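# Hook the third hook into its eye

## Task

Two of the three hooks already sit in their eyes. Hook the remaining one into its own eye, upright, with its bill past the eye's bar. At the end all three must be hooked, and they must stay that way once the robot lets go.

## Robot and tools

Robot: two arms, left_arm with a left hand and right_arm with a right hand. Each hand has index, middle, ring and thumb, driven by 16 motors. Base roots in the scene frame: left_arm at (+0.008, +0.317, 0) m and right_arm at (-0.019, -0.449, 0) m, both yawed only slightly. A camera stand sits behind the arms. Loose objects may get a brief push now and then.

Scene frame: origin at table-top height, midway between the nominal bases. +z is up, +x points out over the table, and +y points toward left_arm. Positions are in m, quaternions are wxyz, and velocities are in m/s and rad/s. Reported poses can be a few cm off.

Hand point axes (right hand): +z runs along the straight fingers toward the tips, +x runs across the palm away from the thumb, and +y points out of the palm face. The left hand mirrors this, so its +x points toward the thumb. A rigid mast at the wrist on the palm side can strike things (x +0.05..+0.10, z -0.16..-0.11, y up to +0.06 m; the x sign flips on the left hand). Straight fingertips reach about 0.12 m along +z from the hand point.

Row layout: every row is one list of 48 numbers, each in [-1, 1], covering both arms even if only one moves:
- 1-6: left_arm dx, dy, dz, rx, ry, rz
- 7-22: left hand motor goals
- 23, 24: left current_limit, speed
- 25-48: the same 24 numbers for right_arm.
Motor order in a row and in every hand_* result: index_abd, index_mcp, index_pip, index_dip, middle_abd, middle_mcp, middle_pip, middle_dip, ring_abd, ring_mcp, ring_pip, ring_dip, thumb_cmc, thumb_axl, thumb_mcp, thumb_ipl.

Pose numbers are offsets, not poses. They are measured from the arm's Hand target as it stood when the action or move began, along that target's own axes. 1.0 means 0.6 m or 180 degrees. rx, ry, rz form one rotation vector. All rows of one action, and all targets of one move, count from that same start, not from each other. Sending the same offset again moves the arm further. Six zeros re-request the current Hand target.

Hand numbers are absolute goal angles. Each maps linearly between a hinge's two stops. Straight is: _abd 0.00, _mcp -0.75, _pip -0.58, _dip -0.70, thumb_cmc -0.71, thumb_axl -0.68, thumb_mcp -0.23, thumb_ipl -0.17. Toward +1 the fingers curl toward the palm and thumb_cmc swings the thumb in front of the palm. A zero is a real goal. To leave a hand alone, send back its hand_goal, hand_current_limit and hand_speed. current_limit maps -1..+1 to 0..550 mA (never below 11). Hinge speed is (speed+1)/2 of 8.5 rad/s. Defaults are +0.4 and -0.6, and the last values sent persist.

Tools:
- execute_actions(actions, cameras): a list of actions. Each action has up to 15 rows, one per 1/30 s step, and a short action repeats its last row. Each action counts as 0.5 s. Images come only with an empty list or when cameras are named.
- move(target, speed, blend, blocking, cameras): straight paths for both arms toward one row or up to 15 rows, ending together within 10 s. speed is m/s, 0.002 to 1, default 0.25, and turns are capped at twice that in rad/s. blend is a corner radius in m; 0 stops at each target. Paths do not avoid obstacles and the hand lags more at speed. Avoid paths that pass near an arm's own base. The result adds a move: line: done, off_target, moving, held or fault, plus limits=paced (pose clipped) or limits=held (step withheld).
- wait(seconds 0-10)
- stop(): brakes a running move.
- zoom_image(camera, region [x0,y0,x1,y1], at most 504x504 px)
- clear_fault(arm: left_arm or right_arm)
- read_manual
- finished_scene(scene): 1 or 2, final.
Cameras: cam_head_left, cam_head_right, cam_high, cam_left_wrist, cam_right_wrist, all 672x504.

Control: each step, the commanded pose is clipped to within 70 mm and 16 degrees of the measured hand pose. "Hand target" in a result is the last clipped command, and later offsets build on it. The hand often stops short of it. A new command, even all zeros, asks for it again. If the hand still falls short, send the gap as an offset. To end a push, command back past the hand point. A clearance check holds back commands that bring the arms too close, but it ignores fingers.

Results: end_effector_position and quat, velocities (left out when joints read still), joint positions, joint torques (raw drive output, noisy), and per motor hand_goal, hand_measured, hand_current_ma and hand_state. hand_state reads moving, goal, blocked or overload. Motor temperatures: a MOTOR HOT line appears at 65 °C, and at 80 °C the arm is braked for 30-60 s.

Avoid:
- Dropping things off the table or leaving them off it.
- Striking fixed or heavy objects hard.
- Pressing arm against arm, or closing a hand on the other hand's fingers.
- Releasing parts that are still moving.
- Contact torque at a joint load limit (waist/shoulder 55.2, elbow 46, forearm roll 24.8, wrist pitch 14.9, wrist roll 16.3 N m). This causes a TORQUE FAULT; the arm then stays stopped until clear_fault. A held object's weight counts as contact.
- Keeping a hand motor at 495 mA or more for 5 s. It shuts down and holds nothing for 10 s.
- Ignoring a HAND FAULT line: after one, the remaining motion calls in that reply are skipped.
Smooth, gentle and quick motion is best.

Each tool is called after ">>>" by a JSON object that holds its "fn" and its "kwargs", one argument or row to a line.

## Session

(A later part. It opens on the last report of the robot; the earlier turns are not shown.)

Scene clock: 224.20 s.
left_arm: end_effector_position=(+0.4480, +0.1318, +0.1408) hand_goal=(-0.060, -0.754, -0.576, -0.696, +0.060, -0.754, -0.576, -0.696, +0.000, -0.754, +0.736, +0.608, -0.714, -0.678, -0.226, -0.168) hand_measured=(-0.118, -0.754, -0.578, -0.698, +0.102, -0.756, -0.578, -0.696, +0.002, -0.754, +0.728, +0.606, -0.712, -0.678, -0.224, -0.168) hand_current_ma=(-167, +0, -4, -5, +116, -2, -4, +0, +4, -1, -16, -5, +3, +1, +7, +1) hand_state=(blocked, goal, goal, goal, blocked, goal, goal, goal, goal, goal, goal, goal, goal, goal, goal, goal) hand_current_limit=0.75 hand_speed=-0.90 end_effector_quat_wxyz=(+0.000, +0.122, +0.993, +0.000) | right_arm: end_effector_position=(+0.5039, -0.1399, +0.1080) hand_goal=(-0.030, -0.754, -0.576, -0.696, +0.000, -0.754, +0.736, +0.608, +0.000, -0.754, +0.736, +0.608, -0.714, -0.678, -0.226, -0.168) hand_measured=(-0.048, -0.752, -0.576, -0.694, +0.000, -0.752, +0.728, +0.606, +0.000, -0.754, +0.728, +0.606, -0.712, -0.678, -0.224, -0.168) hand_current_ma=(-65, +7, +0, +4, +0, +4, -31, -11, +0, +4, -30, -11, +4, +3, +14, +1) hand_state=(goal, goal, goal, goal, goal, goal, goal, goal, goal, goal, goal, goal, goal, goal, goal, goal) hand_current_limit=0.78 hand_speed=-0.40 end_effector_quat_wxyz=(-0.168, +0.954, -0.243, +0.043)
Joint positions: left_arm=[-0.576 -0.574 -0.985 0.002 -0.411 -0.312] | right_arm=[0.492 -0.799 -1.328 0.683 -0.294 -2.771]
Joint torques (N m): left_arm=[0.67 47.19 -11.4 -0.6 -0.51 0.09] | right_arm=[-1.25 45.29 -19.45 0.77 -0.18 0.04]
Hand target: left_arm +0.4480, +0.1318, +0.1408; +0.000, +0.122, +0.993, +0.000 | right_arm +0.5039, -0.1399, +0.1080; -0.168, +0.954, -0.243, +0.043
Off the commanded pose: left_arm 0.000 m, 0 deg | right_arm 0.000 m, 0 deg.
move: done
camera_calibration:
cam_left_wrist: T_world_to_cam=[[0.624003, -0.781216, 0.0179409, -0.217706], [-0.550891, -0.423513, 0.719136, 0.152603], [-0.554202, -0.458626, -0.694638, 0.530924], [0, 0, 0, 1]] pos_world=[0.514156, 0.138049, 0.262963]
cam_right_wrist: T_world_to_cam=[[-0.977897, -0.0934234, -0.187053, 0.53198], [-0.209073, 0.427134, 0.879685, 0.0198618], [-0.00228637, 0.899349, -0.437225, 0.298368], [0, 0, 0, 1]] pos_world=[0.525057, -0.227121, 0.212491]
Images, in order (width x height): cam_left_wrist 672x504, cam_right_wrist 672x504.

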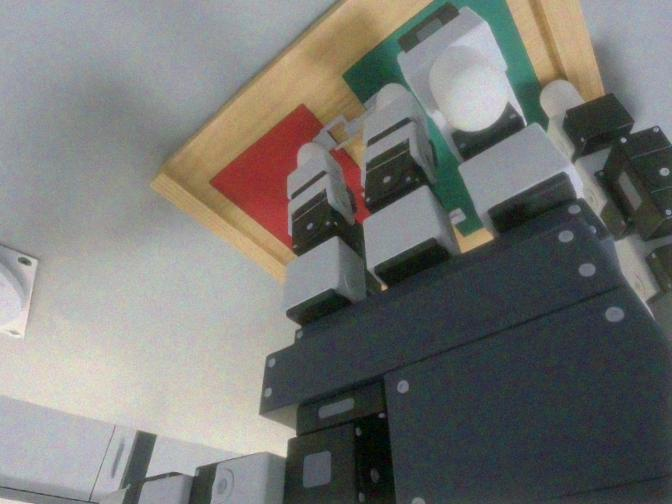

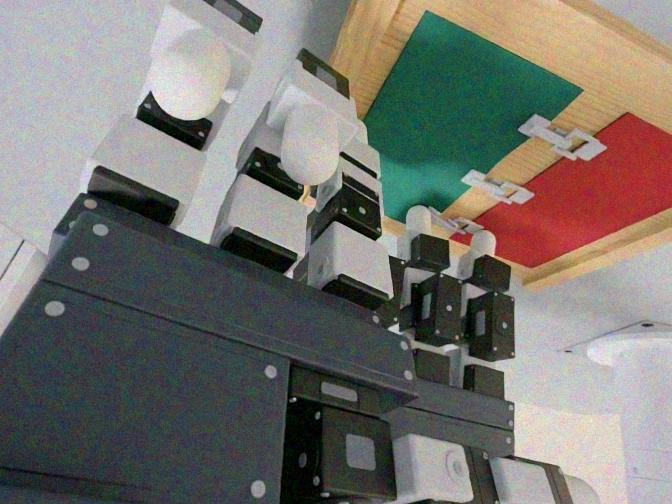

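>>> {"fn": "move", "kwargs": {
  "target": [0,0,0,0,0,0,0.03,-0.754,-0.576,-0.696,-0.03,-0.754,-0.576,-0.696,0,-0.754,0.737,0.609,-0.714,-0.678,-0.226,-0.168,0.75,-0.95,0,0,0,0,0,0,-0.03,-0.754,-0.576,-0.696,0,-0.754,0.737,0.609,0,-0.754,0.737,0.609,-0.714,-0.678,-0.226,-0.168,0.78,-0.4],
  "speed": 0.02,
  "cameras": ["cam_left_wrist", "cam_right_wrist"]
}}

>>> {"fn": "zoom_image", "kwargs": {
  "camera": "cam_right_wrist",
  "region": [390, 180, 510, 300]
}}

>>> {"fn": "zoom_image", "kwargs": {
  "camera": "cam_left_wrist",
  "region": [280, 70, 420, 210]
}}

Scene clock: 225.73 s.
left_arm: end_effector_position=(+0.4480, +0.1318, +0.1408) hand_goal=(+0.030, -0.754, -0.576, -0.696, -0.030, -0.754, -0.576, -0.696, +0.000, -0.754, +0.736, +0.608, -0.714, -0.678, -0.226, -0.168) hand_measured=(-0.104, -0.754, -0.578, -0.698, +0.082, -0.756, -0.578, -0.696, +0.002, -0.754, +0.728, +0.606, -0.712, -0.678, -0.224, -0.168) hand_current_ma=(-468, +0, -4, -5, +374, -2, -4, +0, +4, -1, -16, -5, +3, +1, +7, +1) hand_state=(blocked, goal, goal, goal, blocked, goal, goal, goal, goal, goal, goal, goal, goal, goal, goal, goal) hand_current_limit=0.75 hand_speed=-0.95 end_effector_quat_wxyz=(+0.000, +0.122, +0.993, +0.000) | right_arm: end_effector_position=(+0.5039, -0.1399, +0.1080) hand_goal=(-0.030, -0.754, -0.576, -0.696, +0.000, -0.754, +0.736, +0.608, +0.000, -0.754, +0.736, +0.608, -0.714, -0.678, -0.226, -0.168) hand_measured=(-0.048, -0.752, -0.576, -0.694, +0.000, -0.752, +0.728, +0.606, +0.000, -0.754, +0.728, +0.606, -0.712, -0.678, -0.224, -0.168) hand_current_ma=(-65, +7, +0, +4, +0, +4, -31, -11, +0, +4, -30, -11, +4, +3, +14, +1) hand_state=(goal, goal, goal, goal, goal, goal, goal, goal, goal, goal, goal, goal, goal, goal, goal, goal) hand_current_limit=0.78 hand_speed=-0.40 end_effector_quat_wxyz=(-0.168, +0.954, -0.243, +0.043)
Joint positions: left_arm=[-0.576 -0.574 -0.985 0.002 -0.411 -0.311] | right_arm=[0.492 -0.799 -1.328 0.683 -0.294 -2.771]
Joint torques (N m): left_arm=[-0.09 44.77 -10.35 -0.69 -0.42 0.16] | right_arm=[1.12 44.89 -19.68 0.84 -0.08 -0.09]
Hand target: left_arm +0.4480, +0.1318, +0.1408; +0.000, +0.122, +0.993, +0.000 | right_arm +0.5039, -0.1399, +0.1080; -0.168, +0.954, -0.243, +0.043
Off the commanded pose: left_arm 0.000 m, 0 deg | right_arm 0.000 m, 0 deg.
move: done
camera_calibration:
cam_left_wrist: T_world_to_cam=[[0.623959, -0.78125, 0.0179967, -0.217694], [-0.550939, -0.423451, 0.719135, 0.15262], [-0.554203, -0.458626, -0.694637, 0.530924], [0, 0, 0, 1]] pos_world=[0.514156, 0.13805, 0.262963]
cam_right_wrist: T_world_to_cam=[[-0.977897, -0.0934234, -0.187053, 0.53198], [-0.209073, 0.427134, 0.879685, 0.0198618], [-0.00228637, 0.899349, -0.437225, 0.298368], [0, 0, 0, 1]] pos_world=[0.525057, -0.227121, 0.212491]
Images, in order (width x height): cam_left_wrist 672x504, cam_right_wrist 672x504.

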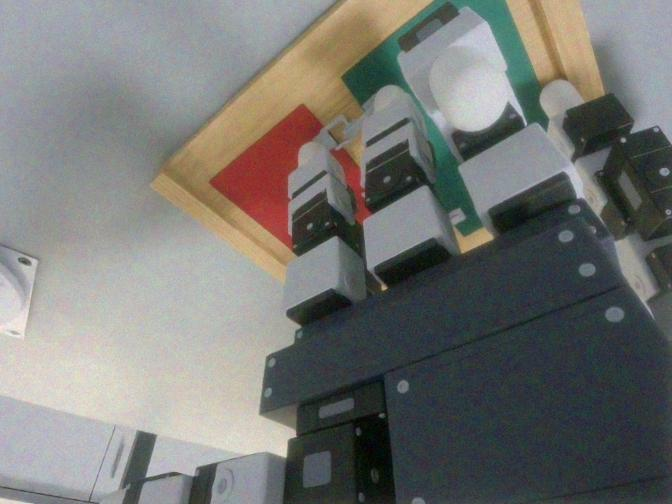

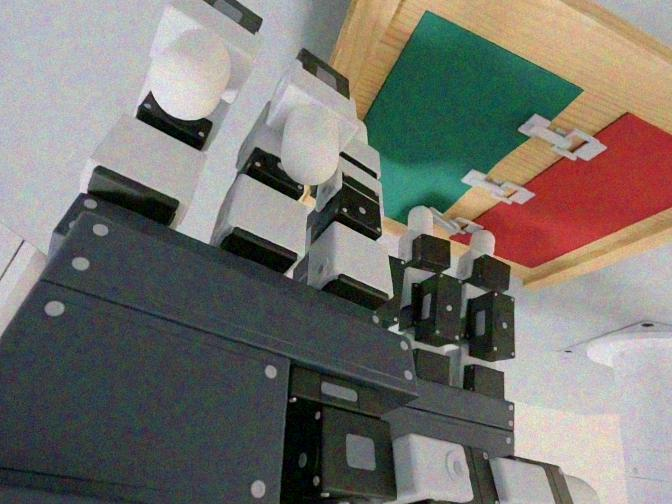

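Scaled by 4.200.

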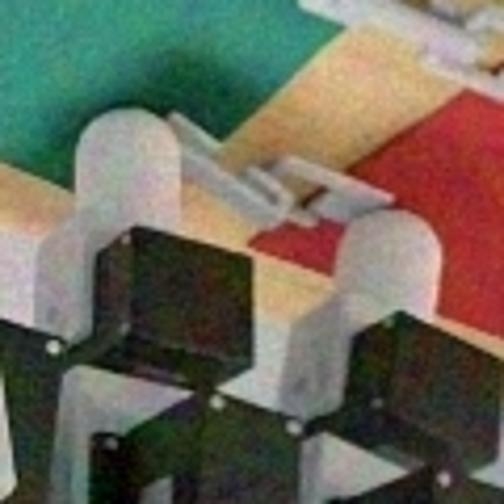

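Scaled by 3.600.

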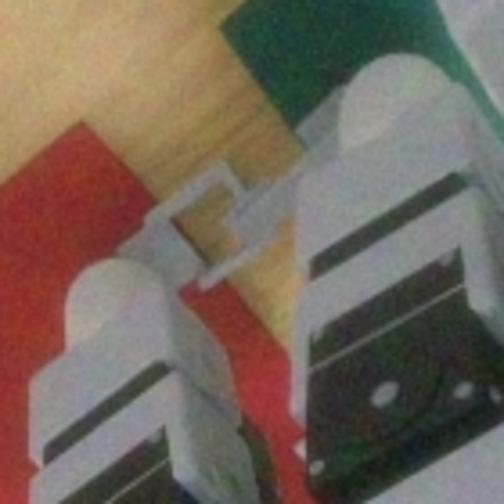

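>>> {"fn": "zoom_image", "kwargs": {
  "camera": "cam_right_wrist",
  "region": [425, 195, 495, 250]
}}

>>> {"fn": "zoom_image", "kwargs": {
  "camera": "cam_left_wrist",
  "region": [300, 75, 400, 155]
}}

Scaled by 7.200.

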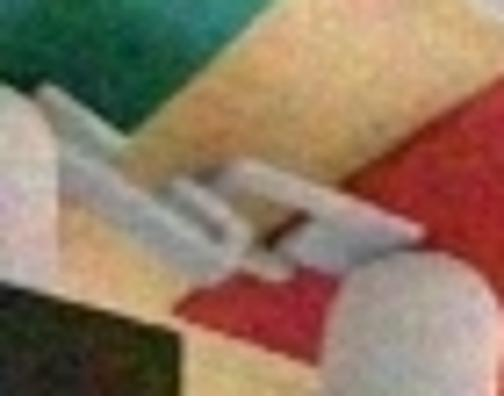

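Scaled by 5.040.

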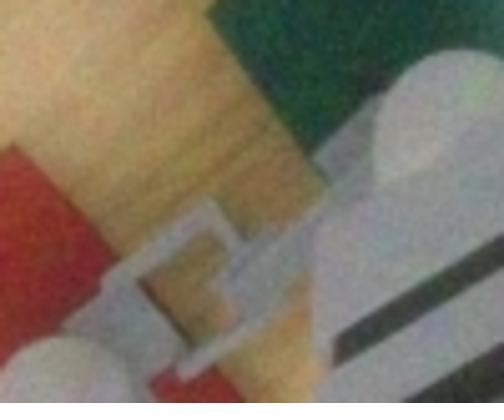

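>>> {"fn": "move", "kwargs": {
  "target": [0,0,-0.0007,0,0,0,0.03,-0.754,-0.576,-0.696,-0.03,-0.754,-0.576,-0.696,0,-0.754,0.737,0.609,-0.714,-0.678,-0.226,-0.168,0.75,-0.95,0,0,0,0,0,0,-0.03,-0.754,-0.576,-0.696,0,-0.754,0.737,0.609,0,-0.754,0.737,0.609,-0.714,-0.678,-0.226,-0.168,0.78,-0.4],
  "speed": 0.02,
  "cameras": ["cam_left_wrist", "cam_right_wrist"]
}}

>>> {"fn": "zoom_image", "kwargs": {
  "camera": "cam_right_wrist",
  "region": [425, 195, 495, 250]
}}

>>> {"fn": "zoom_image", "kwargs": {
  "camera": "cam_left_wrist",
  "region": [300, 75, 400, 155]
}}

Scene clock: 229.90 s.
left_arm: end_effector_position=(+0.4480, +0.1318, +0.1412) hand_goal=(+0.030, -0.754, -0.576, -0.696, -0.030, -0.754, -0.576, -0.696, +0.000, -0.754, +0.736, +0.608, -0.714, -0.678, -0.226, -0.168) hand_measured=(-0.088, -0.754, -0.578, -0.698, +0.072, -0.756, -0.578, -0.696, +0.002, -0.754, +0.728, +0.606, -0.712, -0.678, -0.224, -0.168) hand_current_ma=(-405, +0, -3, -5, +333, -2, -4, +0, +4, -1, -16, -5, +3, +1, +7, +1) hand_state=(blocked, goal, goal, goal, blocked, goal, goal, goal, goal, goal, goal, goal, goal, goal, goal, goal) hand_current_limit=0.75 hand_speed=-0.95 end_effector_quat_wxyz=(+0.000, +0.122, +0.993, +0.000) | right_arm: end_effector_position=(+0.5039, -0.1399, +0.1080) hand_goal=(-0.030, -0.754, -0.576, -0.696, +0.000, -0.754, +0.736, +0.608, +0.000, -0.754, +0.736, +0.608, -0.714, -0.678, -0.226, -0.168) hand_measured=(-0.048, -0.752, -0.576, -0.694, +0.000, -0.752, +0.728, +0.606, +0.000, -0.754, +0.728, +0.606, -0.712, -0.678, -0.224, -0.168) hand_current_ma=(-65, +7, +0, +4, +0, +4, -31, -11, +0, +4, -30, -11, +4, +3, +14, +1) hand_state=(goal, goal, goal, goal, goal, goal, goal, goal, goal, goal, goal, goal, goal, goal, goal, goal) hand_current_limit=0.78 hand_speed=-0.40 end_effector_quat_wxyz=(-0.168, +0.954, -0.243, +0.043)
Joint positions: left_arm=[-0.576 -0.573 -0.985 0.002 -0.411 -0.311] | right_arm=[0.492 -0.799 -1.328 0.683 -0.294 -2.771]
Joint torques (N m): left_arm=[-0.83 46.03 -10.25 -0.53 -0.49 0.08] | right_arm=[1.65 46.6 -19.74 0.53 -0.13 -0.13]
Hand target: left_arm +0.4480, +0.1318, +0.1412; +0.000, +0.122, +0.993, +0.000 | right_arm +0.5039, -0.1399, +0.1080; -0.168, +0.954, -0.243, +0.043
Off the commanded pose: left_arm 0.000 m, 0 deg | right_arm 0.000 m, 0 deg.
move: done
camera_calibration:
cam_left_wrist: T_world_to_cam=[[0.623959, -0.78125, 0.0179967, -0.217701], [-0.550939, -0.423451, 0.719135, 0.152332], [-0.554203, -0.458626, -0.694637, 0.531202], [0, 0, 0, 1]] pos_world=[0.514156, 0.13805, 0.263363]
cam_right_wrist: T_world_to_cam=[[-0.977897, -0.0934234, -0.187053, 0.53198], [-0.209073, 0.427134, 0.879685, 0.0198618], [-0.00228637, 0.899349, -0.437225, 0.298368], [0, 0, 0, 1]] pos_world=[0.525057, -0.227121, 0.212491]
Images, in order (width x height): cam_left_wrist 672x504, cam_right_wrist 672x504.

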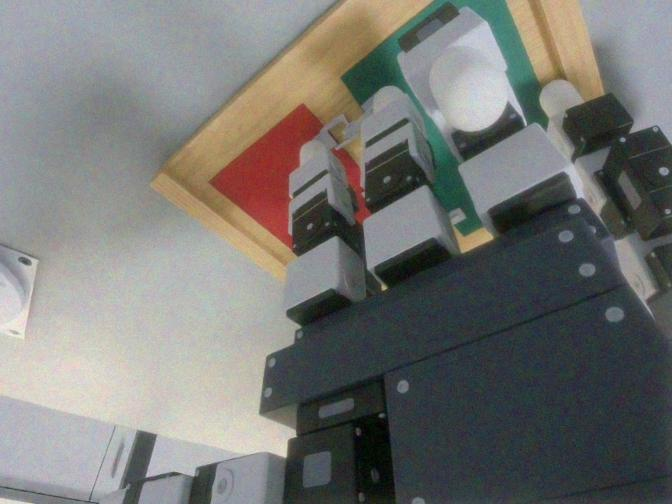

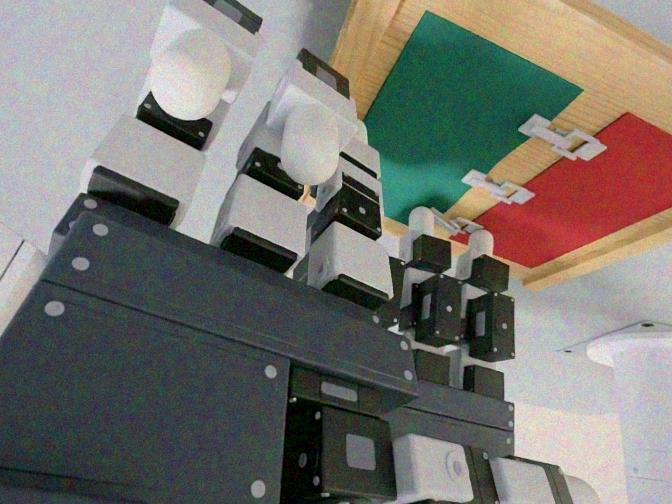

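Scaled by 7.200.

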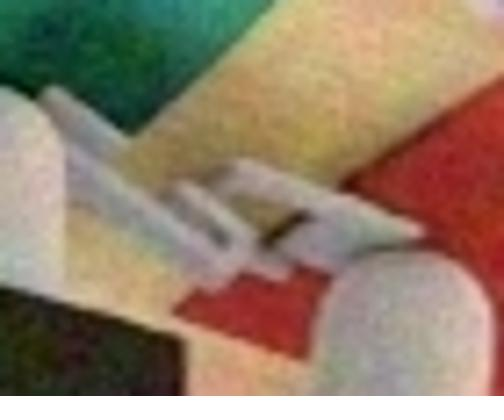

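Scaled by 5.040.

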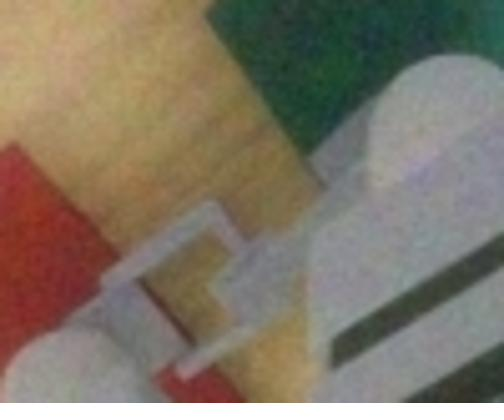

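>>> {"fn": "move", "kwargs": {
  "target": [
    [0,0,-0.005,0,0,0,-0.18,-0.754,-0.576,-0.696,0.18,-0.754,-0.576,-0.696,0,-0.754,0.737,0.609,-0.714,-0.678,-0.226,-0.168,0.6,-0.7,0,0,0,0,0,0,-0.03,-0.754,-0.576,-0.696,0,-0.754,0.737,0.609,0,-0.754,0.737,0.609,-0.714,-0.678,-0.226,-0.168,0.78,-0.4],
    [0,0,-0.065,0,0,0,-0.18,-0.754,-0.576,-0.696,0.18,-0.754,-0.576,-0.696,0,-0.754,0.737,0.609,-0.714,-0.678,-0.226,-0.168,0.6,-0.6,0,0,0,0,0,0,-0.03,-0.754,-0.576,-0.696,0,-0.754,0.737,0.609,0,-0.754,0.737,0.609,-0.714,-0.678,-0.226,-0.168,0.78,-0.4],
    [0,-0.062,-0.04,0.1667,0,0,-0.36,-0.754,0.08,-0.043,0.36,-0.754,0.08,-0.043,0,0.753,0.737,0.609,-0.714,-0.678,-0.226,-0.168,0.6,-0.5,0,0,0,0,0,0,-0.03,-0.754,-0.576,-0.696,0,-0.754,0.737,0.609,0,-0.754,0.737,0.609,-0.714,-0.678,-0.226,-0.168,0.78,-0.4]
  ],
  "speed": [0.02,0.08,0.15],
  "blend": [0,0.01,0],
  "cameras": ["cam_left_wrist", "cam_right_wrist", "cam_high"]
}}

Scene clock: 243.07 s.
left_arm: end_effector_position=(+0.4390, +0.0957, +0.1652) hand_goal=(-0.360, -0.754, +0.080, -0.044, +0.360, -0.754, +0.080, -0.044, +0.000, +0.752, +0.736, +0.608, -0.714, -0.678, -0.226, -0.168) hand_measured=(-0.354, -0.750, +0.076, -0.048, +0.354, -0.750, +0.076, -0.048, +0.002, +0.234, +0.710, +0.626, -0.712, -0.678, -0.224, -0.168) hand_current_ma=(+11, +8, -7, -7, -9, +8, -8, -7, +4, -440, -73, +46, +3, +1, +7, +1) hand_state=(goal, goal, goal, goal, goal, goal, goal, goal, goal, blocked, blocked, goal, goal, goal, goal, goal) hand_current_limit=0.60 hand_speed=-0.50 end_effector_quat_wxyz=(-0.031, +0.118, +0.959, -0.257) | right_arm: end_effector_position=(+0.5039, -0.1399, +0.1080) hand_goal=(-0.030, -0.754, -0.576, -0.696, +0.000, -0.754, +0.736, +0.608, +0.000, -0.754, +0.736, +0.608, -0.714, -0.678, -0.226, -0.168) hand_measured=(-0.048, -0.752, -0.576, -0.694, +0.000, -0.752, +0.728, +0.606, +0.000, -0.754, +0.728, +0.606, -0.712, -0.678, -0.224, -0.168) hand_current_ma=(-65, +7, +0, +4, +0, +4, -31, -11, +0, +4, -30, -11, +4, +3, +14, +1) hand_state=(goal, goal, goal, goal, goal, goal, goal, goal, goal, goal, goal, goal, goal, goal, goal, goal) hand_current_limit=0.78 hand_speed=-0.40 end_effector_quat_wxyz=(-0.168, +0.954, -0.243, +0.043)
Joint positions: left_arm=[-0.415 -0.467 -0.931 -0.994 -0.63 0.722] | right_arm=[0.492 -0.799 -1.328 0.683 -0.294 -2.771]
Joint torques (N m): left_arm=[0.55 42.55 -10.89 -2.32 -0.4 0.15] | right_arm=[1.5 48.43 -19.81 0.69 -0.19 -0.07]
Hand target: left_arm +0.4390, +0.0957, +0.1652; -0.031, +0.118, +0.959, -0.257 | right_arm +0.5039, -0.1399, +0.1080; -0.168, +0.954, -0.243, +0.043
Off the commanded pose: left_arm 0.000 m, 0 deg | right_arm 0.000 m, 0 deg.
move: done; blend cut to 0 m at target 2
camera_calibration:
cam_left_wrist: T_world_to_cam=[[0.645742, -0.693727, 0.319, -0.308375], [-0.446026, -0.00361622, 0.895013, -0.00048228], [-0.619741, -0.720229, -0.311755, 0.516897], [0, 0, 0, 1]] pos_world=[0.519257, 0.158355, 0.259948]
cam_right_wrist: T_world_to_cam=[[-0.977897, -0.0934234, -0.187053, 0.53198], [-0.209073, 0.427134, 0.879685, 0.0198618], [-0.00228637, 0.899349, -0.437225, 0.298368], [0, 0, 0, 1]] pos_world=[0.525057, -0.227121, 0.212491]
Images, in order (width x height): cam_high 672x504, cam_left_wrist 672x504, cam_right_wrist 672x504.

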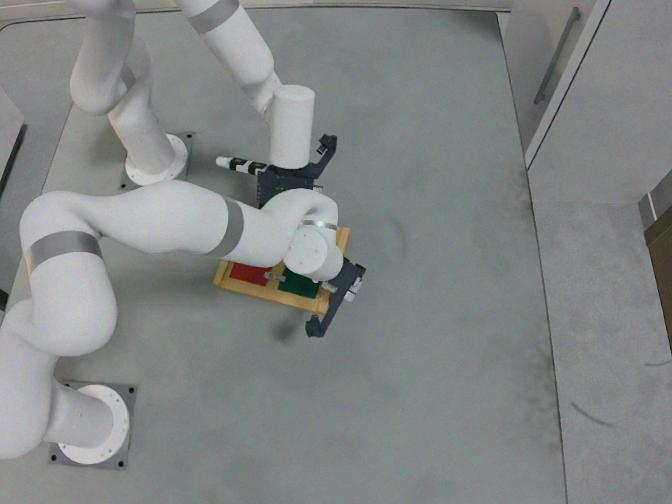

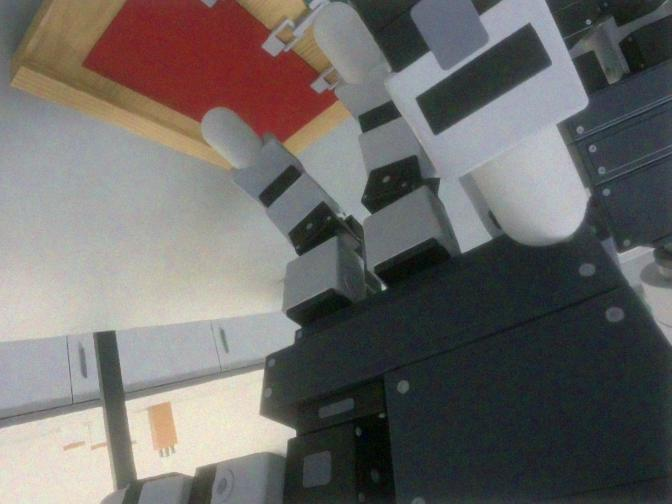

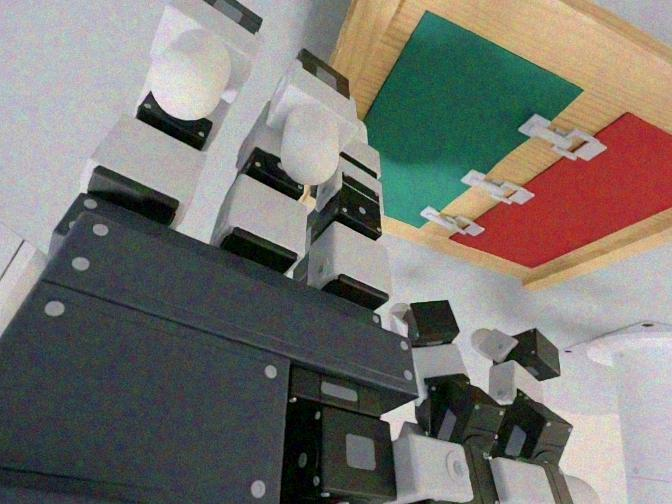

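>>> {"fn": "move", "kwargs": {
  "target": [0,0.0585,0.1013,0,0,0,-0.36,-0.754,0.08,-0.043,0.36,-0.754,0.08,-0.043,0,0.2,0.71,0.6,-0.714,-0.678,-0.226,-0.168,0.6,-0.5,0,0,0,0,0,0,-0.03,-0.754,-0.576,-0.696,0,-0.754,0.737,0.609,0,-0.754,0.737,0.609,-0.714,-0.678,-0.226,-0.168,0.78,-0.4],
  "speed": 0.06,
  "cameras": ["cam_left_wrist", "cam_right_wrist"]
}}

>>> {"fn": "zoom_image", "kwargs": {
  "camera": "cam_right_wrist",
  "region": [390, 180, 510, 300]
}}

>>> {"fn": "zoom_image", "kwargs": {
  "camera": "cam_left_wrist",
  "region": [190, 0, 390, 180]
}}

Scene clock: 247.63 s.
left_arm: end_effector_position=(+0.4390, +0.0957, +0.0950) hand_goal=(-0.360, -0.754, +0.080, -0.044, +0.360, -0.754, +0.080, -0.044, +0.000, +0.200, +0.710, +0.600, -0.714, -0.678, -0.226, -0.168) hand_measured=(-0.354, -0.750, +0.076, -0.048, +0.356, -0.750, +0.076, -0.048, +0.002, +0.194, +0.704, +0.604, -0.712, -0.678, -0.224, -0.168) hand_current_ma=(+11, +8, -7, -7, -8, +8, -8, -7, +4, -12, -15, +6, +4, +1, +7, +1) hand_state=(goal, goal, goal, goal, goal, goal, goal, goal, goal, goal, goal, goal, goal, goal, goal, goal) hand_current_limit=0.60 hand_speed=-0.50 end_effector_quat_wxyz=(-0.031, +0.118, +0.959, -0.257) | right_arm: end_effector_position=(+0.5039, -0.1399, +0.1080) hand_goal=(-0.030, -0.754, -0.576, -0.696, +0.000, -0.754, +0.736, +0.608, +0.000, -0.754, +0.736, +0.608, -0.714, -0.678, -0.226, -0.168) hand_measured=(-0.048, -0.752, -0.576, -0.694, +0.000, -0.752, +0.728, +0.606, +0.000, -0.754, +0.728, +0.606, -0.712, -0.678, -0.224, -0.168) hand_current_ma=(-65, +7, +0, +4, +0, +4, -31, -11, +0, +4, -30, -11, +4, +3, +14, +1) hand_state=(goal, goal, goal, goal, goal, goal, goal, goal, goal, goal, goal, goal, goal, goal, goal, goal) hand_current_limit=0.78 hand_speed=-0.40 end_effector_quat_wxyz=(-0.168, +0.954, -0.243, +0.043)
Joint positions: left_arm=[-0.415 -0.607 -0.931 -1.177 -0.564 0.943] | right_arm=[0.492 -0.799 -1.328 0.683 -0.294 -2.771]
Joint torques (N m): left_arm=[1.5 38.41 -11.53 -2.31 -0.22 0.21] | right_arm=[-0.18 46.62 -20.18 1.2 -0.14 -0.1]
Hand target: left_arm +0.4390, +0.0957, +0.0950; -0.031, +0.118, +0.959, -0.257 | right_arm +0.5039, -0.1399, +0.1080; -0.168, +0.954, -0.243, +0.043
Off the commanded pose: left_arm 0.000 m, 0 deg | right_arm 0.000 m, 0 deg.
move: done
camera_calibration:
cam_left_wrist: T_world_to_cam=[[0.645722, -0.693749, 0.31899, -0.285966], [-0.446081, -0.00368001, 0.894985, 0.0623917], [-0.619721, -0.720207, -0.311845, 0.495015], [0, 0, 0, 1]] pos_world=[0.519257, 0.158354, 0.189748]
cam_right_wrist: T_world_to_cam=[[-0.977897, -0.0934234, -0.187053, 0.53198], [-0.209073, 0.427134, 0.879685, 0.0198618], [-0.00228637, 0.899349, -0.437225, 0.298368], [0, 0, 0, 1]] pos_world=[0.525057, -0.227121, 0.212491]
Images, in order (width x height): cam_left_wrist 672x504, cam_right_wrist 672x504.

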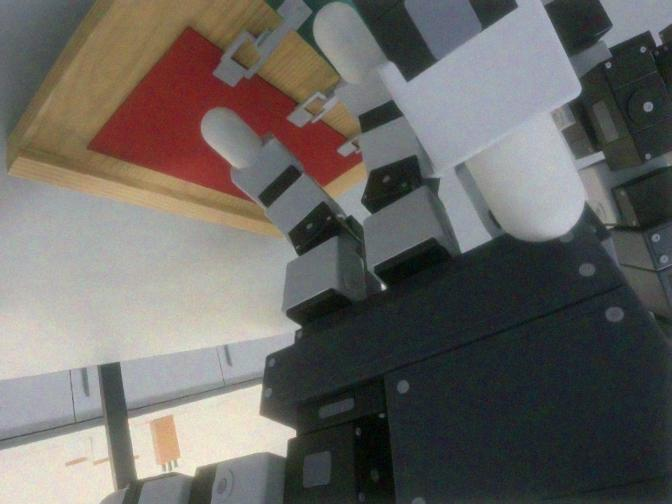

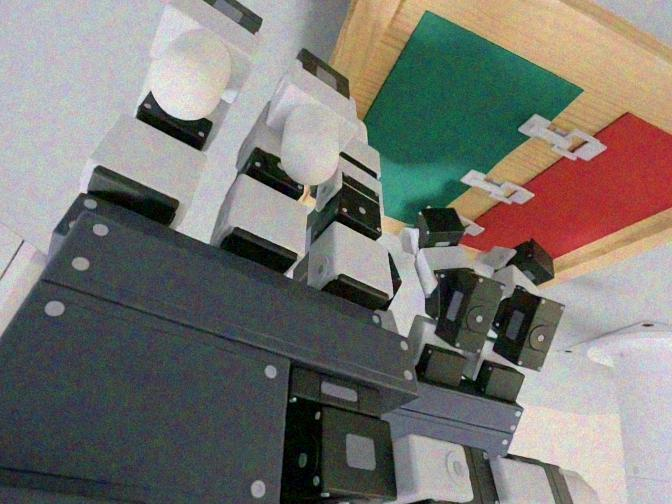

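Scaled by 4.200.

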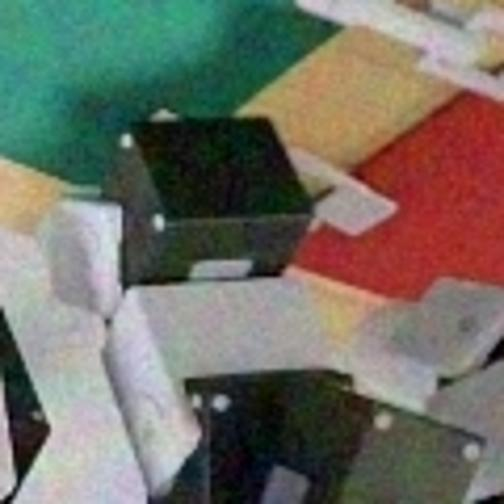

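Scaled by 2.520.

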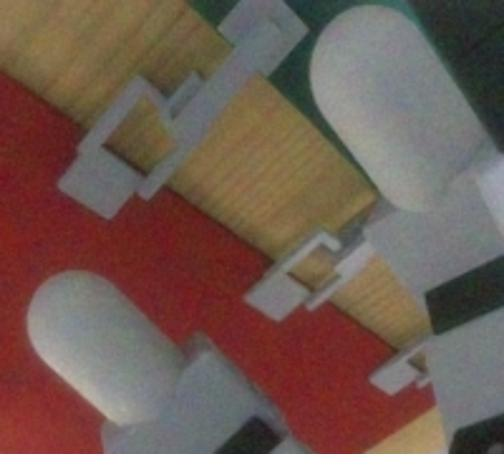

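>>> {"fn": "move", "kwargs": {
  "target": [0,0.0137,0.0287,0,0,0,-0.36,-0.754,0.08,-0.043,0.36,-0.754,0.08,-0.043,0,0.2,0.71,0.6,-0.714,-0.678,-0.226,-0.168,0.6,-0.5,0,0,0,0,0,0,-0.03,-0.754,-0.576,-0.696,0,-0.754,0.737,0.609,0,-0.754,0.737,0.609,-0.714,-0.678,-0.226,-0.168,0.78,-0.4],
  "speed": 0.03,
  "cameras": ["cam_left_wrist"]
}}

>>> {"fn": "zoom_image", "kwargs": {
  "camera": "cam_left_wrist",
  "region": [190, 0, 390, 180]
}}

Scene clock: 250.50 s.
left_arm: end_effector_position=(+0.4387, +0.0943, +0.0760) hand_goal=(-0.360, -0.754, +0.080, -0.044, +0.360, -0.754, +0.080, -0.044, +0.000, +0.200, +0.710, +0.600, -0.714, -0.678, -0.226, -0.168) hand_measured=(-0.354, -0.750, +0.076, -0.048, +0.356, -0.750, +0.076, -0.048, +0.002, +0.194, +0.704, +0.604, -0.712, -0.678, -0.224, -0.168) hand_current_ma=(+11, +8, -7, -7, -8, +8, -8, -7, +4, -12, -14, +6, +4, +1, +7, +1) hand_state=(goal, goal, goal, goal, goal, goal, goal, goal, goal, goal, goal, goal, goal, goal, goal, goal) hand_current_limit=0.60 hand_speed=-0.50 end_effector_quat_wxyz=(-0.031, +0.118, +0.959, -0.257) | right_arm: end_effector_position=(+0.5039, -0.1399, +0.1080) hand_goal=(-0.030, -0.754, -0.576, -0.696, +0.000, -0.754, +0.736, +0.608, +0.000, -0.754, +0.736, +0.608, -0.714, -0.678, -0.226, -0.168) hand_measured=(-0.048, -0.752, -0.576, -0.694, +0.000, -0.752, +0.728, +0.606, +0.000, -0.754, +0.728, +0.606, -0.712, -0.678, -0.224, -0.168) hand_current_ma=(-65, +7, +0, +4, +0, +4, -31, -11, +0, +4, -30, -11, +4, +3, +14, +1) hand_state=(goal, goal, goal, goal, goal, goal, goal, goal, goal, goal, goal, goal, goal, goal, goal, goal) hand_current_limit=0.78 hand_speed=-0.40 end_effector_quat_wxyz=(-0.168, +0.954, -0.243, +0.043)
Joint positions: left_arm=[-0.418 -0.649 -0.937 -1.232 -0.551 1.005] | right_arm=[0.492 -0.799 -1.328 0.683 -0.294 -2.771]
Joint torques (N m): left_arm=[-1.93 39.53 -10.77 -2.17 -0.19 0.22] | right_arm=[-1.24 47.7 -20.32 1.04 -0.34 0.2]
Hand target: left_arm +0.4387, +0.0943, +0.0760; -0.031, +0.118, +0.959, -0.257 | right_arm +0.5039, -0.1399, +0.1080; -0.168, +0.954, -0.243, +0.043
Off the commanded pose: left_arm 0.000 m, 0 deg | right_arm 0.000 m, 0 deg.
move: done
camera_calibration:
cam_left_wrist: T_world_to_cam=[[0.645722, -0.693749, 0.31899, -0.280682], [-0.446081, -0.00368001, 0.894985, 0.0792574], [-0.619721, -0.720207, -0.311845, 0.487896], [0, 0, 0, 1]] pos_world=[0.518957, 0.156954, 0.170748]
Images, in order (width x height): cam_left_wrist 672x504.

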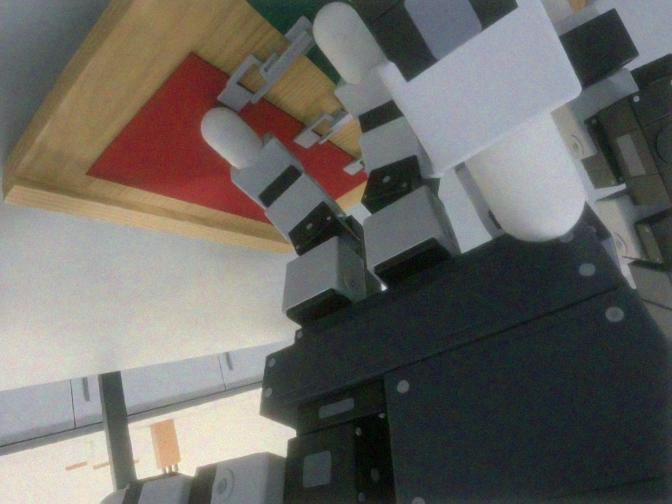

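Scaled by 2.520.

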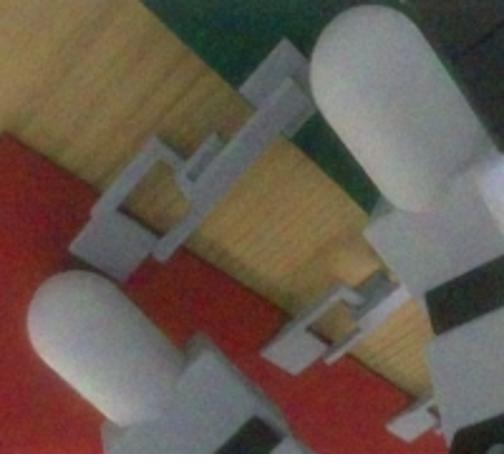

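>>> {"fn": "move", "kwargs": {
  "target": [0,0.0012,0.0021,0,0,0,-0.30,-0.754,0.08,-0.043,0.30,-0.754,0.08,-0.043,0,0.2,0.71,0.6,-0.714,-0.678,-0.226,-0.168,0.75,-0.8,0,0,0,0,0,0,-0.03,-0.754,-0.576,-0.696,0,-0.754,0.737,0.609,0,-0.754,0.737,0.609,-0.714,-0.678,-0.226,-0.168,0.78,-0.4],
  "speed": 0.02,
  "cameras": ["cam_left_wrist"]
}}

>>> {"fn": "zoom_image", "kwargs": {
  "camera": "cam_left_wrist",
  "region": [190, 0, 390, 180]
}}

Scene clock: 252.20 s.
left_arm: end_effector_position=(+0.4387, +0.0942, +0.0746) hand_goal=(-0.300, -0.754, +0.080, -0.044, +0.300, -0.754, +0.080, -0.044, +0.000, +0.200, +0.710, +0.600, -0.714, -0.678, -0.226, -0.168) hand_measured=(-0.306, -0.752, +0.080, -0.042, +0.302, -0.752, +0.078, -0.044, +0.002, +0.194, +0.704, +0.604, -0.712, -0.678, -0.224, -0.168) hand_current_ma=(-12, +3, +0, +5, +3, +4, -2, +1, +4, -12, -14, +6, +4, +1, +7, +1) hand_state=(goal, goal, goal, goal, goal, goal, goal, goal, goal, goal, goal, goal, goal, goal, goal, goal) hand_current_limit=0.75 hand_speed=-0.80 end_effector_quat_wxyz=(-0.031, +0.118, +0.959, -0.257) | right_arm: end_effector_position=(+0.5039, -0.1399, +0.1080) hand_goal=(-0.030, -0.754, -0.576, -0.696, +0.000, -0.754, +0.736, +0.608, +0.000, -0.754, +0.736, +0.608, -0.714, -0.678, -0.226, -0.168) hand_measured=(-0.048, -0.752, -0.576, -0.694, +0.000, -0.752, +0.728, +0.606, +0.000, -0.754, +0.728, +0.606, -0.712, -0.678, -0.224, -0.168) hand_current_ma=(-65, +7, +0, +4, +0, +4, -31, -11, +0, +4, -30, -11, +4, +3, +14, +1) hand_state=(goal, goal, goal, goal, goal, goal, goal, goal, goal, goal, goal, goal, goal, goal, goal, goal) hand_current_limit=0.78 hand_speed=-0.40 end_effector_quat_wxyz=(-0.168, +0.954, -0.243, +0.043)
Joint positions: left_arm=[-0.418 -0.652 -0.937 -1.236 -0.55 1.009] | right_arm=[0.492 -0.799 -1.328 0.683 -0.294 -2.771]
Joint torques (N m): left_arm=[-1.14 37.74 -10.21 -2.16 0.14 0.26] | right_arm=[0.49 46.42 -19.09 0.39 -0.15 -0.14]
Hand target: left_arm +0.4387, +0.0943, +0.0746; -0.031, +0.118, +0.959, -0.257 | right_arm +0.5039, -0.1399, +0.1080; -0.168, +0.954, -0.243, +0.043
Off the commanded pose: left_arm 0.000 m, 0 deg | right_arm 0.000 m, 0 deg.
move: done
camera_calibration:
cam_left_wrist: T_world_to_cam=[[0.64571, -0.693727, 0.319062, -0.280282], [-0.44607, -0.00356705, 0.894991, 0.0805753], [-0.619742, -0.720229, -0.311755, 0.487355], [0, 0, 0, 1]] pos_world=[0.518957, 0.156855, 0.169248]
Images, in order (width x height): cam_left_wrist 672x504.

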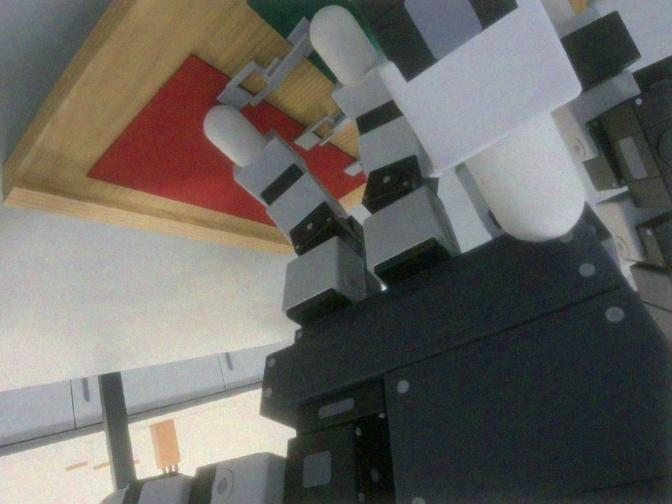

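Scaled by 2.520.

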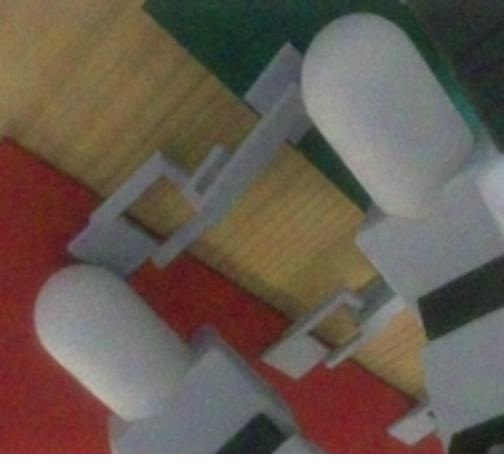

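>>> {"fn": "move", "kwargs": {
  "target": [0,0.0017,0.0029,0,0,0,-0.22,-0.754,0.08,-0.043,0.22,-0.754,0.08,-0.043,0,0.2,0.71,0.6,-0.714,-0.678,-0.226,-0.168,0.75,-0.85,0,0,0,0,0,0,-0.03,-0.754,-0.576,-0.696,0,-0.754,0.737,0.609,0,-0.754,0.737,0.609,-0.714,-0.678,-0.226,-0.168,0.78,-0.4],
  "speed": 0.02,
  "cameras": ["cam_left_wrist"]
}}

>>> {"fn": "zoom_image", "kwargs": {
  "camera": "cam_left_wrist",
  "region": [190, 0, 390, 180]
}}

Scene clock: 254.00 s.
left_arm: end_effector_position=(+0.4387, +0.0943, +0.0726) hand_goal=(-0.220, -0.754, +0.080, -0.044, +0.220, -0.754, +0.080, -0.044, +0.000, +0.200, +0.710, +0.600, -0.714, -0.678, -0.226, -0.168) hand_measured=(-0.286, -0.762, +0.096, -0.018, +0.274, -0.762, +0.096, -0.020, +0.002, +0.194, +0.704, +0.604, -0.712, -0.678, -0.224, -0.168) hand_current_ma=(-197, -17, +42, +77, +154, -17, +43, +68, +4, -12, -14, +6, +4, +1, +7, +1) hand_state=(blocked, goal, goal, blocked, blocked, goal, goal, blocked, goal, goal, goal, goal, goal, goal, goal, goal) hand_current_limit=0.75 hand_speed=-0.85 end_effector_quat_wxyz=(-0.031, +0.118, +0.959, -0.257) | right_arm: end_effector_position=(+0.5039, -0.1399, +0.1080) hand_goal=(-0.030, -0.754, -0.576, -0.696, +0.000, -0.754, +0.736, +0.608, +0.000, -0.754, +0.736, +0.608, -0.714, -0.678, -0.226, -0.168) hand_measured=(-0.048, -0.752, -0.576, -0.694, +0.000, -0.752, +0.728, +0.606, +0.000, -0.754, +0.728, +0.606, -0.712, -0.678, -0.224, -0.168) hand_current_ma=(-65, +7, +0, +4, +0, +4, -31, -11, +0, +4, -30, -11, +4, +3, +14, +1) hand_state=(goal, goal, goal, goal, goal, goal, goal, goal, goal, goal, goal, goal, goal, goal, goal, goal) hand_current_limit=0.78 hand_speed=-0.40 end_effector_quat_wxyz=(-0.168, +0.954, -0.243, +0.043)
Joint positions: left_arm=[-0.418 -0.656 -0.938 -1.242 -0.549 1.016] | right_arm=[0.492 -0.799 -1.328 0.683 -0.294 -2.771]
Joint torques (N m): left_arm=[3.12 28.96 -7.2 -1.29 1.21 0.48] | right_arm=[0.84 46.84 -20.86 0.36 -0.18 0.01]
Hand target: left_arm +0.4387, +0.0943, +0.0725; -0.031, +0.118, +0.959, -0.257 | right_arm +0.5039, -0.1399, +0.1080; -0.168, +0.954, -0.243, +0.043
Off the commanded pose: left_arm 0.000 m, 0 deg | right_arm 0.000 m, 0 deg.
move: done
camera_calibration:
cam_left_wrist: T_world_to_cam=[[0.64571, -0.693727, 0.319062, -0.279575], [-0.44607, -0.00356705, 0.894991, 0.0823657], [-0.619742, -0.720229, -0.311755, 0.486803], [0, 0, 0, 1]] pos_world=[0.518957, 0.156955, 0.167248]
Images, in order (width x height): cam_left_wrist 672x504.

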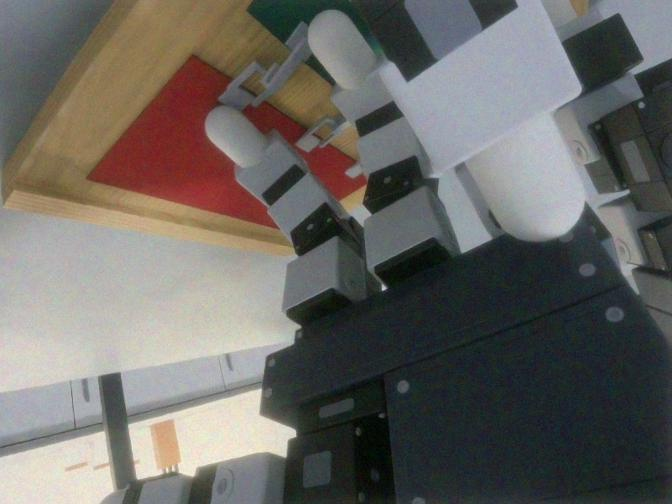

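Scaled by 2.520.

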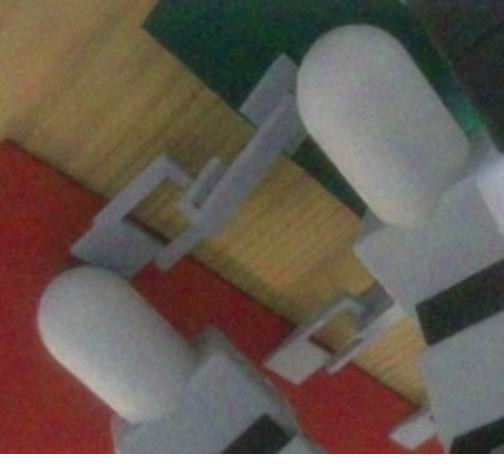

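>>> {"fn": "move", "kwargs": {
  "target": [0,-0.0008,-0.0014,0,0,0,-0.22,-0.754,0.08,-0.043,0.22,-0.754,0.08,-0.043,0,0.2,0.71,0.6,-0.714,-0.678,-0.226,-0.168,0.75,-0.85,0,0,0,0,0,0,-0.03,-0.754,-0.576,-0.696,0,-0.754,0.737,0.609,0,-0.754,0.737,0.609,-0.714,-0.678,-0.226,-0.168,0.78,-0.4],
  "speed": 0.02,
  "cameras": ["cam_left_wrist"]
}}

>>> {"fn": "zoom_image", "kwargs": {
  "camera": "cam_left_wrist",
  "region": [190, 0, 390, 180]
}}

Scene clock: 257.10 s.
left_arm: end_effector_position=(+0.4387, +0.0943, +0.0735) hand_goal=(-0.220, -0.754, +0.080, -0.044, +0.220, -0.754, +0.080, -0.044, +0.000, +0.200, +0.710, +0.600, -0.714, -0.678, -0.226, -0.168) hand_measured=(-0.286, -0.758, +0.092, -0.022, +0.272, -0.758, +0.092, -0.024, +0.002, +0.194, +0.704, +0.604, -0.712, -0.678, -0.224, -0.168) hand_current_ma=(-197, -10, +28, +59, +151, -8, +28, +52, +4, -12, -14, +6, +4, +1, +7, +1) hand_state=(blocked, goal, goal, blocked, blocked, goal, goal, goal, goal, goal, goal, goal, goal, goal, goal, goal) hand_current_limit=0.75 hand_speed=-0.85 end_effector_quat_wxyz=(-0.031, +0.118, +0.959, -0.257) | right_arm: end_effector_position=(+0.5039, -0.1399, +0.1080) hand_goal=(-0.030, -0.754, -0.576, -0.696, +0.000, -0.754, +0.736, +0.608, +0.000, -0.754, +0.736, +0.608, -0.714, -0.678, -0.226, -0.168) hand_measured=(-0.048, -0.752, -0.576, -0.694, +0.000, -0.752, +0.728, +0.606, +0.000, -0.754, +0.728, +0.606, -0.712, -0.678, -0.224, -0.168) hand_current_ma=(-65, +7, +0, +4, +0, +4, -31, -11, +0, +4, -30, -11, +4, +3, +14, +1) hand_state=(goal, goal, goal, goal, goal, goal, goal, goal, goal, goal, goal, goal, goal, goal, goal, goal) hand_current_limit=0.78 hand_speed=-0.40 end_effector_quat_wxyz=(-0.168, +0.954, -0.243, +0.043)
Joint positions: left_arm=[-0.418 -0.654 -0.938 -1.239 -0.549 1.013] | right_arm=[0.492 -0.799 -1.328 0.683 -0.294 -2.771]
Joint torques (N m): left_arm=[2.47 44.61 -8.3 0.33 -0.33 -0.22] | right_arm=[0.05 46.4 -20 0.62 -0.27 0.09]
Hand target: left_arm +0.4387, +0.0943, +0.0735; -0.031, +0.118, +0.959, -0.257 | right_arm +0.5039, -0.1399, +0.1080; -0.168, +0.954, -0.243, +0.043
Off the commanded pose: left_arm 0.000 m, 0 deg | right_arm 0.000 m, 0 deg.
move: done
camera_calibration:
cam_left_wrist: T_world_to_cam=[[0.645761, -0.693703, 0.319011, -0.279916], [-0.44611, -0.00371181, 0.89497, 0.0815172], [-0.61966, -0.720251, -0.311865, 0.487094], [0, 0, 0, 1]] pos_world=[0.518957, 0.156954, 0.168248]
Images, in order (width x height): cam_left_wrist 672x504.

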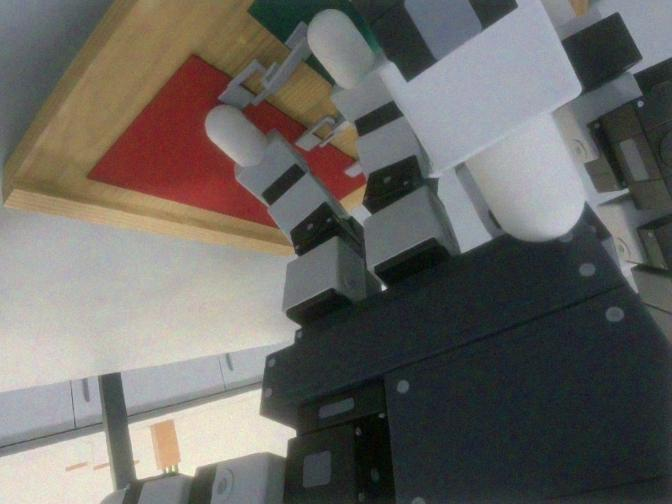

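Scaled by 2.520.

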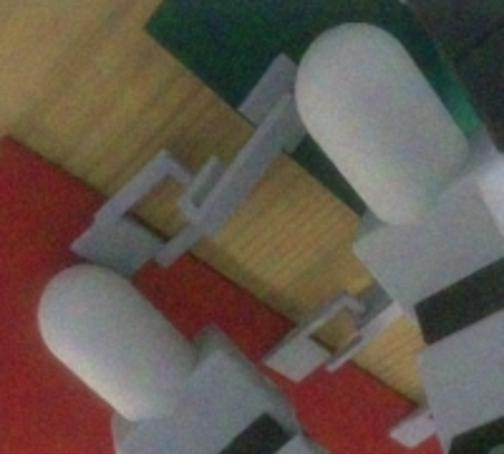

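>>> {"fn": "move", "kwargs": {
  "target": [0,0,0,0,0,0,-0.14,-0.754,0.08,-0.043,0.14,-0.754,0.08,-0.043,0,0.2,0.71,0.6,-0.714,-0.678,-0.226,-0.168,0.78,-0.85,0,0,0,0,0,0,-0.03,-0.754,-0.576,-0.696,0,-0.754,0.737,0.609,0,-0.754,0.737,0.609,-0.714,-0.678,-0.226,-0.168,0.78,-0.4],
  "speed": 0.02,
  "cameras": ["cam_left_wrist"]
}}

>>> {"fn": "zoom_image", "kwargs": {
  "camera": "cam_left_wrist",
  "region": [190, 0, 390, 180]
}}

Scene clock: 259.80 s.
left_arm: end_effector_position=(+0.4387, +0.0943, +0.0735) hand_goal=(-0.140, -0.754, +0.080, -0.044, +0.140, -0.754, +0.080, -0.044, +0.000, +0.200, +0.710, +0.600, -0.714, -0.678, -0.226, -0.168) hand_measured=(-0.252, -0.756, +0.092, -0.024, +0.234, -0.756, +0.092, -0.026, +0.002, +0.194, +0.704, +0.604, -0.712, -0.678, -0.224, -0.168) hand_current_ma=(-376, -3, +28, +58, +305, -2, +28, +51, +4, -12, -14, +6, +4, +1, +7, +1) hand_state=(blocked, goal, goal, blocked, blocked, goal, goal, goal, goal, goal, goal, goal, goal, goal, goal, goal) hand_current_limit=0.78 hand_speed=-0.85 end_effector_quat_wxyz=(-0.031, +0.118, +0.959, -0.257) | right_arm: end_effector_position=(+0.5039, -0.1399, +0.1080) hand_goal=(-0.030, -0.754, -0.576, -0.696, +0.000, -0.754, +0.736, +0.608, +0.000, -0.754, +0.736, +0.608, -0.714, -0.678, -0.226, -0.168) hand_measured=(-0.048, -0.752, -0.576, -0.694, +0.000, -0.752, +0.728, +0.606, +0.000, -0.754, +0.728, +0.606, -0.712, -0.678, -0.224, -0.168) hand_current_ma=(-65, +7, +0, +4, +0, +4, -31, -11, +0, +4, -30, -11, +4, +3, +14, +1) hand_state=(goal, goal, goal, goal, goal, goal, goal, goal, goal, goal, goal, goal, goal, goal, goal, goal) hand_current_limit=0.78 hand_speed=-0.40 end_effector_quat_wxyz=(-0.168, +0.954, -0.243, +0.043)
Joint positions: left_arm=[-0.418 -0.654 -0.938 -1.239 -0.549 1.013] | right_arm=[0.492 -0.799 -1.328 0.683 -0.294 -2.771]
Joint torques (N m): left_arm=[-0.41 38.37 -7.65 0.51 0.13 -0.15] | right_arm=[-1.5 45.97 -20.51 1.08 -0.21 -0.1]
Hand target: left_arm +0.4387, +0.0943, +0.0735; -0.031, +0.118, +0.959, -0.257 | right_arm +0.5039, -0.1399, +0.1080; -0.168, +0.954, -0.243, +0.043
Off the commanded pose: left_arm 0.000 m, 0 deg | right_arm 0.000 m, 0 deg.
move: done
camera_calibration:
cam_left_wrist: T_world_to_cam=[[0.64571, -0.693727, 0.319062, -0.279894], [-0.44607, -0.00356705, 0.894991, 0.0814707], [-0.619742, -0.720229, -0.311755, 0.487115], [0, 0, 0, 1]] pos_world=[0.518957, 0.156955, 0.168248]
Images, in order (width x height): cam_left_wrist 672x504.

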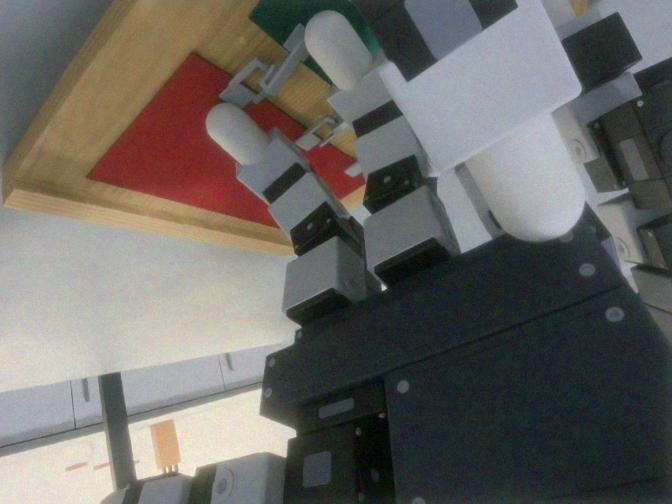

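Scaled by 2.520.

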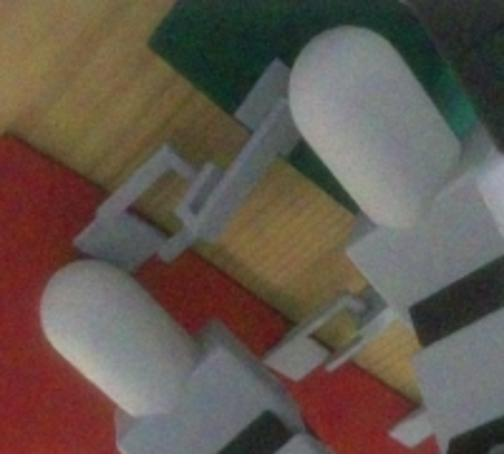

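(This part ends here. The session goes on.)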